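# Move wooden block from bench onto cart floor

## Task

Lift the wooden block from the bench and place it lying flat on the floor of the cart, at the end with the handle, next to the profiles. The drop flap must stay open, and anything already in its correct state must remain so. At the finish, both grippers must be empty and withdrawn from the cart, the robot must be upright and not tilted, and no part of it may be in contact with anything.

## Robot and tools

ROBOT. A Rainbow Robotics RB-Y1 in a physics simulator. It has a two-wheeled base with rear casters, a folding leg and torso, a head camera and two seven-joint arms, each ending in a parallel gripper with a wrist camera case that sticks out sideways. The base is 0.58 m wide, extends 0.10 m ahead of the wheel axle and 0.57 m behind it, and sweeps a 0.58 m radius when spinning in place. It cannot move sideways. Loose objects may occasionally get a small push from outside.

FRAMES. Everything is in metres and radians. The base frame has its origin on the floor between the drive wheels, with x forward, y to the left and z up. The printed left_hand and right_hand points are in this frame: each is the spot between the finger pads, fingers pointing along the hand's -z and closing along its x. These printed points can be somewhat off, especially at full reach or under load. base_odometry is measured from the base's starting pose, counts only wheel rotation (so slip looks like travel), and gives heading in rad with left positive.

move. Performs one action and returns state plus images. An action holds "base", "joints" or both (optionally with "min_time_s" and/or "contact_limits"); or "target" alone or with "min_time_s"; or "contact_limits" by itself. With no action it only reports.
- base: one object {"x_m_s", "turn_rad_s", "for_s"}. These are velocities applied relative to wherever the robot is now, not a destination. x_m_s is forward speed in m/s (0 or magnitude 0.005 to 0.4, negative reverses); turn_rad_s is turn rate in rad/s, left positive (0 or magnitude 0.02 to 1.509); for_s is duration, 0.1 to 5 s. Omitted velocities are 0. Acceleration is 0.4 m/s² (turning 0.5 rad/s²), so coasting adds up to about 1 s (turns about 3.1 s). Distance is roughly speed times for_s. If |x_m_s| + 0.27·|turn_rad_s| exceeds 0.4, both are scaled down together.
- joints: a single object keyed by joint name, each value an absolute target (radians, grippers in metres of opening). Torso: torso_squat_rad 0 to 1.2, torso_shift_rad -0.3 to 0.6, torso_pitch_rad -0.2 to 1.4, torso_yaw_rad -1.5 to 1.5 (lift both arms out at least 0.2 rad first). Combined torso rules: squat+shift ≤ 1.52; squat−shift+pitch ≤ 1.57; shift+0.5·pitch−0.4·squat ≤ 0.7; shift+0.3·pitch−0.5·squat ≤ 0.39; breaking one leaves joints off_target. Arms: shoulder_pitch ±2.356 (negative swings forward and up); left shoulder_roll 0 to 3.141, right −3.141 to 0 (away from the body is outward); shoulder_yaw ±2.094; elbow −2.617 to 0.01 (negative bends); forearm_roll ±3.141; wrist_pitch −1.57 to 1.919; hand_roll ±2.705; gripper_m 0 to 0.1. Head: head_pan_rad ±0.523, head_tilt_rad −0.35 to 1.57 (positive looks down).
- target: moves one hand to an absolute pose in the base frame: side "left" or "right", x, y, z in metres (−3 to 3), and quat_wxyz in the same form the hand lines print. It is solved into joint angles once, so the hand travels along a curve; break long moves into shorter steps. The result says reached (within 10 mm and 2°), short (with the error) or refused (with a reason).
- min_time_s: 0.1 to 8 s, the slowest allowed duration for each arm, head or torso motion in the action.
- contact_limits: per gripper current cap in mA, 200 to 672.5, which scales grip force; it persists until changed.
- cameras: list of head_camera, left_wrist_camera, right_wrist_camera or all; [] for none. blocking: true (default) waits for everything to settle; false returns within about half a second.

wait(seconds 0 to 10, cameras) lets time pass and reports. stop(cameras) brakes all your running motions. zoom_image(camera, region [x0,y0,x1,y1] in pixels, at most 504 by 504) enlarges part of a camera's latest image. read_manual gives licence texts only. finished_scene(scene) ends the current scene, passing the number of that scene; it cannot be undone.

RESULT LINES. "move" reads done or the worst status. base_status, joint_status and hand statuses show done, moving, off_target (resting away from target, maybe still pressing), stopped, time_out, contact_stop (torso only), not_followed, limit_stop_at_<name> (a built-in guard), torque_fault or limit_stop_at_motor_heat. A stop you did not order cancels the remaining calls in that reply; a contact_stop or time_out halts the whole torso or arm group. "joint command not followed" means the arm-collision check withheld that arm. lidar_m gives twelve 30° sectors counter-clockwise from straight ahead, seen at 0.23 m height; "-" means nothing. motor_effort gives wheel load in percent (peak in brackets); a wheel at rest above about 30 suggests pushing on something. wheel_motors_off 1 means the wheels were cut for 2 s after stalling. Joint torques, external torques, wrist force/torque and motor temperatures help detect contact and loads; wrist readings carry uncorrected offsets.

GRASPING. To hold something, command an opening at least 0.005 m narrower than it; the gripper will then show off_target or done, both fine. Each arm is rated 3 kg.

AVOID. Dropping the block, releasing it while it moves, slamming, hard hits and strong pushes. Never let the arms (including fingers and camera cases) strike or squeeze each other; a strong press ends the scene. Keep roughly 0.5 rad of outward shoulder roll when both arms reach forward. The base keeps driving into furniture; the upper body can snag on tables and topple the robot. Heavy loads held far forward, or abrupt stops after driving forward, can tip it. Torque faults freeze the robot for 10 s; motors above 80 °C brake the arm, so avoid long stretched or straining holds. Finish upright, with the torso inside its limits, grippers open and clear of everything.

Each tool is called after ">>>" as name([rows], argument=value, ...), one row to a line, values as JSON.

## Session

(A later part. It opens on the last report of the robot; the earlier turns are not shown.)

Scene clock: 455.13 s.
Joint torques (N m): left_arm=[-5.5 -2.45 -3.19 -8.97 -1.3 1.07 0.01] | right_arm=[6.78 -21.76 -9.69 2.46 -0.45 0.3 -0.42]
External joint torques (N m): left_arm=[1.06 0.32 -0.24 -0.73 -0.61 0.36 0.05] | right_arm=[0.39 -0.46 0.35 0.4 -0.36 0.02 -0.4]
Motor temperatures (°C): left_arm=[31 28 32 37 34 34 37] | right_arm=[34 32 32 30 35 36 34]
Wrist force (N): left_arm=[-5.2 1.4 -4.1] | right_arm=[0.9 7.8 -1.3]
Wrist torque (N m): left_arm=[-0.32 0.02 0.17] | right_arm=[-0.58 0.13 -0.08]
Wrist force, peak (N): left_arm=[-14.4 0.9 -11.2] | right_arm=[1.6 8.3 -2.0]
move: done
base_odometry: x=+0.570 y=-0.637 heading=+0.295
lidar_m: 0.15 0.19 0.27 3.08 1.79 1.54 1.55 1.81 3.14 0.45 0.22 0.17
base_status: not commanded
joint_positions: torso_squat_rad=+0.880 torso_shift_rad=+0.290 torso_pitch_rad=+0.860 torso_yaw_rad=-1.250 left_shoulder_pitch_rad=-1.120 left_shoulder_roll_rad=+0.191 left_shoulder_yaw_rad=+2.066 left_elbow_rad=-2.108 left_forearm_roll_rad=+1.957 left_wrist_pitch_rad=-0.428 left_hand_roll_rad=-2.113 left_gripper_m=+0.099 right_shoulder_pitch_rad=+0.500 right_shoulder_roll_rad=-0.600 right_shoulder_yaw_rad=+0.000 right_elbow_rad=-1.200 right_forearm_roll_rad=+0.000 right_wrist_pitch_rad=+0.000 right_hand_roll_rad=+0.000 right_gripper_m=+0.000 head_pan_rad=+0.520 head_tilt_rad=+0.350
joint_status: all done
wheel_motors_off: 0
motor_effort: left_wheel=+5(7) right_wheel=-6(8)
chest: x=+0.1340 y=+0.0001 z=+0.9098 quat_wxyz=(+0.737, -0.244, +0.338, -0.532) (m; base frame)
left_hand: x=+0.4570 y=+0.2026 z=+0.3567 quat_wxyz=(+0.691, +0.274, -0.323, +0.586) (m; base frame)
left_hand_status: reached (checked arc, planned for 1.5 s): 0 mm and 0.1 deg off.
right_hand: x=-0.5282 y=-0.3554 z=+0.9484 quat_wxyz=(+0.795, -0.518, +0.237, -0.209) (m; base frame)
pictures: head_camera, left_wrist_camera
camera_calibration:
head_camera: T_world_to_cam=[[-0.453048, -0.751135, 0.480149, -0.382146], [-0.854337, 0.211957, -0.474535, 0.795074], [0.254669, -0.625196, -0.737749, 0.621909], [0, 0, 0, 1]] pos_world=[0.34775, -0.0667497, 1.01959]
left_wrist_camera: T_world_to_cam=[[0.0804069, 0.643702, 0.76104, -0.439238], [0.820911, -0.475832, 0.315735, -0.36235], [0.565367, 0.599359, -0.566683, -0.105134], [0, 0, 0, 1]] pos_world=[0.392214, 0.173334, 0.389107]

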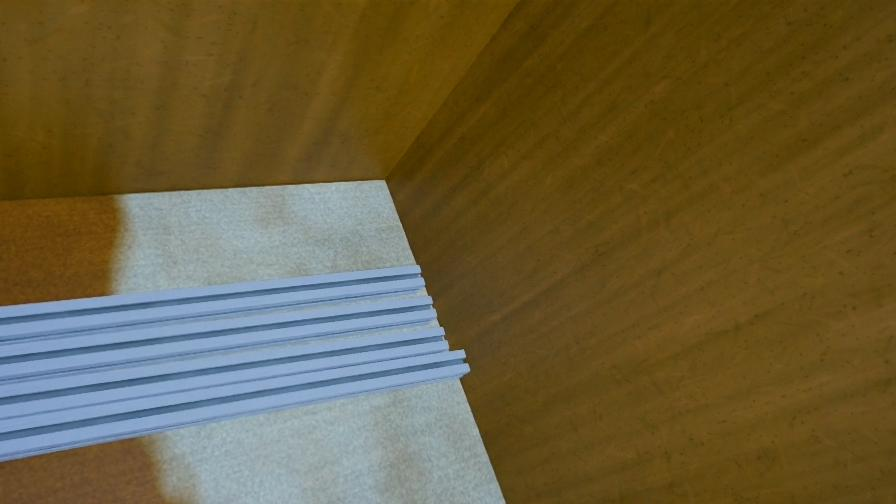

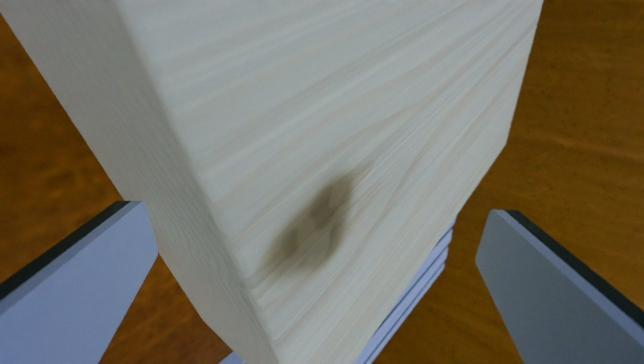

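>>> move(target={"side":"left","x":0.444,"y":0.127,"z":0.424,"quat_wxyz":[0.6917,0.2731,-0.3225,0.5857]}, min_time_s=1.5, cameras=["left_wrist_camera"])

Scene clock: 458.27 s.
Joint torques (N m): left_arm=[-9.89 -5.63 -2.07 -6.79 -0.93 0.08 0.15] | right_arm=[6.47 -21.25 -9.85 2.39 -0.52 0.37 -0.32]
External joint torques (N m): left_arm=[0.22 -0.32 1.78 -0.3 -0.21 0.09 0.19] | right_arm=[0.08 0.04 0.18 0.33 -0.42 0.08 -0.3]
Motor temperatures (°C): left_arm=[31 28 32 37 34 34 37] | right_arm=[34 32 32 30 35 36 34]
Wrist force (N): left_arm=[-4.2 0.6 -5.3] | right_arm=[1.2 7.9 -1.3]
Wrist torque (N m): left_arm=[-0.22 -0.08 0.14] | right_arm=[-0.59 0.19 -0.10]
Wrist force, peak (N): left_arm=[-4.5 1.4 -6.9] | right_arm=[1.8 8.4 -1.5]
move: short
base_odometry: x=+0.570 y=-0.637 heading=+0.295
lidar_m: 0.16 0.16 0.26 3.09 1.78 1.54 1.54 1.81 3.14 0.45 0.22 0.16
base_status: not commanded
joint_positions: torso_squat_rad=+0.880 torso_shift_rad=+0.290 torso_pitch_rad=+0.860 torso_yaw_rad=-1.250 left_shoulder_pitch_rad=-1.502 left_shoulder_roll_rad=+0.000 left_shoulder_yaw_rad=+2.094 left_elbow_rad=-2.288 left_forearm_roll_rad=+1.336 left_wrist_pitch_rad=-0.402 left_hand_roll_rad=-1.689 left_gripper_m=+0.099 right_shoulder_pitch_rad=+0.500 right_shoulder_roll_rad=-0.600 right_shoulder_yaw_rad=+0.000 right_elbow_rad=-1.200 right_forearm_roll_rad=+0.000 right_wrist_pitch_rad=+0.000 right_hand_roll_rad=+0.000 right_gripper_m=+0.000 head_pan_rad=+0.520 head_tilt_rad=+0.350
joint_status: all done
wheel_motors_off: 0
motor_effort: left_wheel=+6(7) right_wheel=-4(8)
chest: x=+0.1340 y=+0.0001 z=+0.9098 quat_wxyz=(+0.737, -0.244, +0.338, -0.532) (m; base frame)
left_hand: x=+0.4448 y=+0.1273 z=+0.4238 quat_wxyz=(+0.684, +0.293, -0.299, +0.598) (m; base frame)
left_hand_status: short (checked arc, as near as the solve gets, planned for 1.5 s): 1 mm and 3.9 deg off. The place is met; only the turn is off.
right_hand: x=-0.5282 y=-0.3554 z=+0.9484 quat_wxyz=(+0.795, -0.518, +0.237, -0.209) (m; base frame)
pictures: left_wrist_camera
camera_calibration:
left_wrist_camera: T_world_to_cam=[[0.0804417, 0.65099, 0.754812, -0.439089], [0.857529, -0.431222, 0.28052, -0.416354], [0.508107, 0.624708, -0.592931, 0.0182646], [0, 0, 0, 1]] pos_world=[0.383077, 0.0948911, 0.459055]

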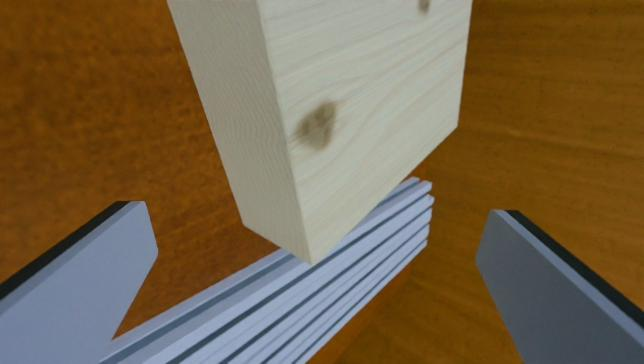

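>>> move(target={"side":"left","x":0.46,"y":0.08,"z":0.58,"quat_wxyz":[0.684,0.293,-0.299,0.598]}, min_time_s=1.5, cameras=["left_wrist_camera"])

>>> zoom_image(camera="left_wrist_camera", region=[140, 0, 500, 280])

Scene clock: 461.17 s.
Joint torques (N m): left_arm=[-9.89 -5.9 -2.23 -6.81 -0.91 0.08 0.1] | right_arm=[6.5 -21.37 -9.56 2.42 -0.33 0.48 -0.34]
External joint torques (N m): left_arm=[0.21 -0.58 1.62 -0.32 -0.18 0.08 0.14] | right_arm=[0.11 -0.07 0.47 0.35 -0.24 0.19 -0.33]
Motor temperatures (°C): left_arm=[31 28 32 37 34 34 37] | right_arm=[34 32 32 30 35 36 34]
Wrist force (N): left_arm=[-4.1 1.4 -5.7] | right_arm=[1.0 7.8 -1.2]
Wrist torque (N m): left_arm=[-0.33 -0.12 0.18] | right_arm=[-0.58 0.16 -0.08]
Wrist force, peak (N): left_arm=[-4.2 1.3 -6.5] | right_arm=[1.0 8.7 -2.0]
move: refused
base_odometry: x=+0.570 y=-0.637 heading=+0.295
lidar_m: 0.15 0.17 0.26 3.09 1.80 1.54 1.55 1.82 3.15 0.47 0.21 0.16
base_status: not commanded
joint_positions: torso_squat_rad=+0.880 torso_shift_rad=+0.290 torso_pitch_rad=+0.860 torso_yaw_rad=-1.250 left_shoulder_pitch_rad=-1.502 left_shoulder_roll_rad=+0.000 left_shoulder_yaw_rad=+2.094 left_elbow_rad=-2.288 left_forearm_roll_rad=+1.336 left_wrist_pitch_rad=-0.402 left_hand_roll_rad=-1.689 left_gripper_m=+0.099 right_shoulder_pitch_rad=+0.500 right_shoulder_roll_rad=-0.600 right_shoulder_yaw_rad=+0.000 right_elbow_rad=-1.200 right_forearm_roll_rad=+0.000 right_wrist_pitch_rad=+0.000 right_hand_roll_rad=+0.000 right_gripper_m=+0.000 head_pan_rad=+0.520 head_tilt_rad=+0.350
joint_status: not commanded
wheel_motors_off: 0
motor_effort: left_wheel=+5(6) right_wheel=-7(7)
chest: x=+0.1340 y=+0.0001 z=+0.9098 quat_wxyz=(+0.737, -0.244, +0.338, -0.532) (m; base frame)
left_hand: x=+0.4448 y=+0.1273 z=+0.4238 quat_wxyz=(+0.684, +0.293, -0.299, +0.598) (m; base frame)
left_hand_status: refused: the posture found for that pose stands 3 mm from the chest (limit 10 mm). Nothing moved. The solve starts from where the arm stands: from another posture it may find a clear one.
right_hand: x=-0.5282 y=-0.3554 z=+0.9484 quat_wxyz=(+0.795, -0.518, +0.237, -0.209) (m; base frame)
pictures: left_wrist_camera
camera_calibration:
left_wrist_camera: T_world_to_cam=[[0.0804417, 0.65099, 0.754812, -0.439089], [0.857529, -0.431222, 0.28052, -0.416354], [0.508107, 0.624708, -0.592931, 0.0182646], [0, 0, 0, 1]] pos_world=[0.383077, 0.0948911, 0.459055]

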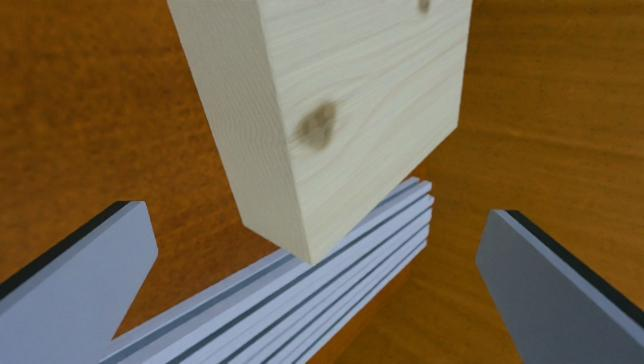

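Scaled by 1.400 from the camera's 644x364 image, which has a finer 1265x715 frame.

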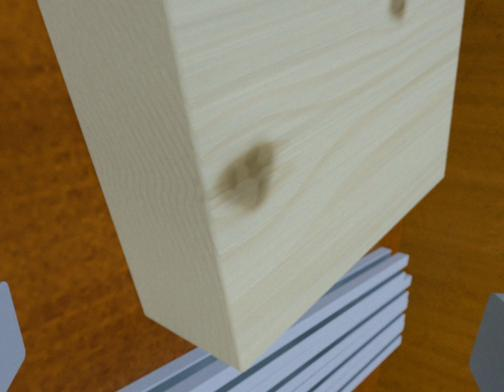

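>>> move(joints={"torso_squat_rad":0.25,"torso_shift_rad":0.2}, min_time_s=3, cameras=["left_wrist_camera"])

>>> move(base={"x_m_s":-0.25,"for_s":2.4}, cameras=[])

>>> move(joints={"torso_yaw_rad":-0.2,"torso_pitch_rad":0.3,"torso_shift_rad":0.0,"head_pan_rad":0.2,"head_tilt_rad":0.6}, cameras=["head_camera"])

Scene clock: 466.13 s.
Joint torques (N m): left_arm=[-9.97 -5.79 -2.36 -6.69 -1 0.04 0.15] | right_arm=[6.74 -21.76 -9.56 2.47 -0.36 0.35 -0.3]
External joint torques (N m): left_arm=[0.14 -0.48 1.49 -0.19 -0.27 0.04 0.19] | right_arm=[0.35 -0.47 0.48 0.41 -0.27 0.06 -0.29]
Motor temperatures (°C): left_arm=[31 28 32 37 34 34 37] | right_arm=[34 32 32 30 35 36 34]
Wrist force (N): left_arm=[-3.5 1.3 -5.7] | right_arm=[1.2 7.4 -1.4]
Wrist torque (N m): left_arm=[-0.33 -0.07 0.15] | right_arm=[-0.51 0.17 -0.08]
Wrist force, peak (N): left_arm=[-4.6 1.2 -6.6] | right_arm=[1.7 8.4 -1.8]
move: done
base_odometry: x=+0.570 y=-0.637 heading=+0.295
lidar_m: 0.16 0.17 0.28 3.09 1.78 1.53 1.54 1.83 3.15 0.46 0.22 0.16
base_status: not commanded
joint_positions: torso_squat_rad=+0.250 torso_shift_rad=+0.200 torso_pitch_rad=+0.860 torso_yaw_rad=-1.250 left_shoulder_pitch_rad=-1.502 left_shoulder_roll_rad=+0.000 left_shoulder_yaw_rad=+2.094 left_elbow_rad=-2.288 left_forearm_roll_rad=+1.336 left_wrist_pitch_rad=-0.402 left_hand_roll_rad=-1.689 left_gripper_m=+0.099 right_shoulder_pitch_rad=+0.500 right_shoulder_roll_rad=-0.600 right_shoulder_yaw_rad=+0.000 right_elbow_rad=-1.200 right_forearm_roll_rad=+0.000 right_wrist_pitch_rad=+0.000 right_hand_roll_rad=+0.000 right_gripper_m=+0.000 head_pan_rad=+0.520 head_tilt_rad=+0.350
joint_status: all done
wheel_motors_off: 0
motor_effort: left_wheel=+6(7) right_wheel=-3(8)
chest: x=+0.1412 y=+0.0001 z=+1.1471 quat_wxyz=(+0.737, -0.244, +0.338, -0.532) (m; base frame)
left_hand: x=+0.4519 y=+0.1273 z=+0.6611 quat_wxyz=(+0.684, +0.293, -0.299, +0.598) (m; base frame)
right_hand: x=-0.5210 y=-0.3554 z=+1.1857 quat_wxyz=(+0.795, -0.518, +0.237, -0.209) (m; base frame)
pictures: left_wrist_camera
camera_calibration:
left_wrist_camera: T_world_to_cam=[[0.0805493, 0.651009, 0.754784, -0.618866], [0.857581, -0.4312, 0.280395, -0.488902], [0.508003, 0.624703, -0.593025, 0.155404], [0, 0, 0, 1]] pos_world=[0.390176, 0.0949911, 0.696355]

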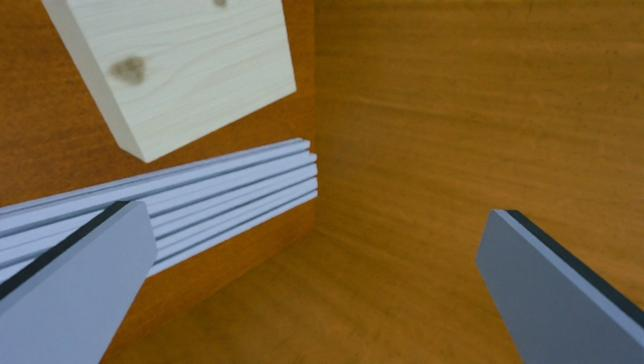

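Scene clock: 469.50 s.
Joint torques (N m): left_arm=[-9.59 -5.81 -3.16 -6.45 -0.78 -0.16 0.04] | right_arm=[6.85 -21.4 -9.79 2.61 -0.48 0.42 -0.27]
External joint torques (N m): left_arm=[0.51 -0.5 0.69 0.04 -0.05 -0.16 0.08] | right_arm=[0.47 -0.1 0.25 0.54 -0.39 0.13 -0.25]
Motor temperatures (°C): left_arm=[31 28 32 37 34 33 37] | right_arm=[34 32 32 30 35 36 34]
Wrist force (N): left_arm=[-3.7 0.9 -5.7] | right_arm=[1.1 7.6 -1.5]
Wrist torque (N m): left_arm=[-0.29 -0.04 0.17] | right_arm=[-0.56 0.16 -0.09]
Wrist force, peak (N): left_arm=[-4.4 0.8 -6.7] | right_arm=[1.7 8.2 -2.1]
move: done
base_odometry: x=-0.004 y=-0.811 heading=+0.295
lidar_m: 0.76 0.83 2.29 1.92 1.12 0.96 0.96 1.15 1.98 3.19 1.83 0.77
base_status: done (sent for 2.4 of 2.4 s)
joint_positions: torso_squat_rad=+0.250 torso_shift_rad=+0.200 torso_pitch_rad=+0.860 torso_yaw_rad=-1.250 left_shoulder_pitch_rad=-1.502 left_shoulder_roll_rad=+0.000 left_shoulder_yaw_rad=+2.094 left_elbow_rad=-2.288 left_forearm_roll_rad=+1.336 left_wrist_pitch_rad=-0.402 left_hand_roll_rad=-1.689 left_gripper_m=+0.099 right_shoulder_pitch_rad=+0.500 right_shoulder_roll_rad=-0.600 right_shoulder_yaw_rad=+0.000 right_elbow_rad=-1.200 right_forearm_roll_rad=+0.000 right_wrist_pitch_rad=+0.000 right_hand_roll_rad=+0.000 right_gripper_m=+0.000 head_pan_rad=+0.520 head_tilt_rad=+0.350
joint_status: not commanded
wheel_motors_off: 0
motor_effort: left_wheel=+11(27) right_wheel=-10(26)
chest: x=+0.1411 y=+0.0001 z=+1.1472 quat_wxyz=(+0.737, -0.244, +0.338, -0.532) (m; base frame)
left_hand: x=+0.4519 y=+0.1273 z=+0.6612 quat_wxyz=(+0.684, +0.293, -0.299, +0.598) (m; base frame)
right_hand: x=-0.5211 y=-0.3554 z=+1.1856 quat_wxyz=(+0.795, -0.518, +0.237, -0.209) (m; base frame)
pictures: none
No camera images: "cameras" was empty.

Scene clock: 472.20 s.
Joint torques (N m): left_arm=[-10.03 3.85 -7.63 -5.12 -0.82 1.07 0.07] | right_arm=[9.13 -12.47 -6.47 -1.16 -0.27 -0.36 -0.32]
External joint torques (N m): left_arm=[0.53 -1.3 0.64 0.56 -0.1 -0.19 0.12] | right_arm=[0.8 -0.06 -0.54 0.28 -0.29 0.14 -0.33]
Motor temperatures (°C): left_arm=[31 28 32 37 34 33 37] | right_arm=[34 32 32 30 35 36 34]
Wrist force (N): left_arm=[-3.6 4.6 -3.5] | right_arm=[-1.1 5.4 -4.7]
Wrist torque (N m): left_arm=[-0.48 0.00 0.17] | right_arm=[-0.45 0.06 -0.09]
Wrist force, peak (N): left_arm=[-5.6 1.3 -6.4] | right_arm=[0.7 8.3 -1.7]
move: done
base_odometry: x=-0.004 y=-0.811 heading=+0.296
lidar_m: 0.75 0.83 2.30 1.91 1.11 0.95 0.96 1.14 1.99 3.20 1.84 0.76
base_status: not commanded
joint_positions: torso_squat_rad=+0.250 torso_shift_rad=+0.000 torso_pitch_rad=+0.300 torso_yaw_rad=-0.200 left_shoulder_pitch_rad=-1.502 left_shoulder_roll_rad=+0.000 left_shoulder_yaw_rad=+2.094 left_elbow_rad=-2.288 left_forearm_roll_rad=+1.336 left_wrist_pitch_rad=-0.402 left_hand_roll_rad=-1.689 left_gripper_m=+0.099 right_shoulder_pitch_rad=+0.500 right_shoulder_roll_rad=-0.600 right_shoulder_yaw_rad=+0.000 right_elbow_rad=-1.200 right_forearm_roll_rad=+0.000 right_wrist_pitch_rad=+0.000 right_hand_roll_rad=+0.000 right_gripper_m=+0.000 head_pan_rad=+0.200 head_tilt_rad=+0.600
joint_status: all done
wheel_motors_off: 0
motor_effort: left_wheel=+15(18) right_wheel=-12(15)
chest: x=-0.1366 y=+0.0001 z=+1.2544 quat_wxyz=(+0.984, -0.015, +0.149, -0.099) (m; base frame)
left_hand: x=+0.0051 y=+0.5588 z=+1.1250 quat_wxyz=(+0.166, +0.414, -0.453, +0.772) (m; base frame)
right_hand: x=-0.2021 y=-0.5769 z=+0.7757 quat_wxyz=(+0.948, -0.262, -0.153, +0.101) (m; base frame)
pictures: head_camera
camera_calibration:
head_camera: T_world_to_cam=[[-0.00752107, -0.999504, -0.0305748, 0.038386], [-0.746386, 0.025959, -0.665007, 0.96627], [0.665471, 0.017819, -0.746211, 1.057], [0, 0, 0, 1]] pos_world=[0.0180964, -0.00555113, 1.43249]

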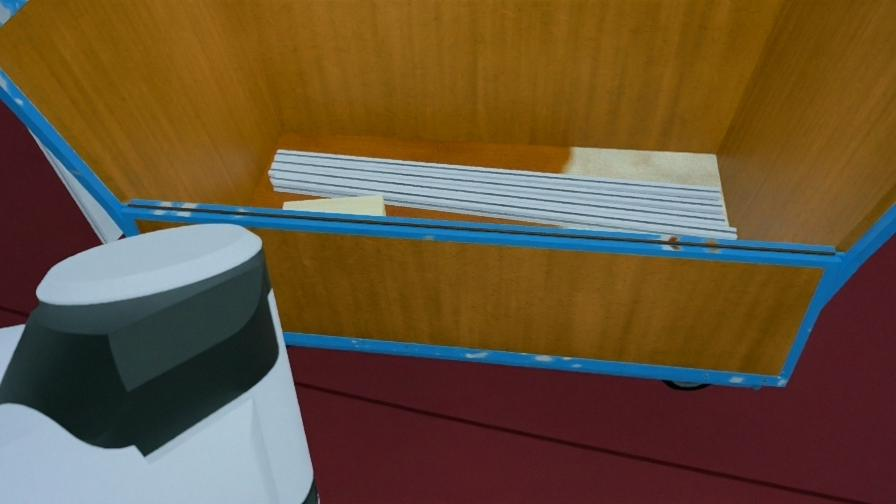

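>>> finished_scene(scene=2)

The scene is finished: the task was done.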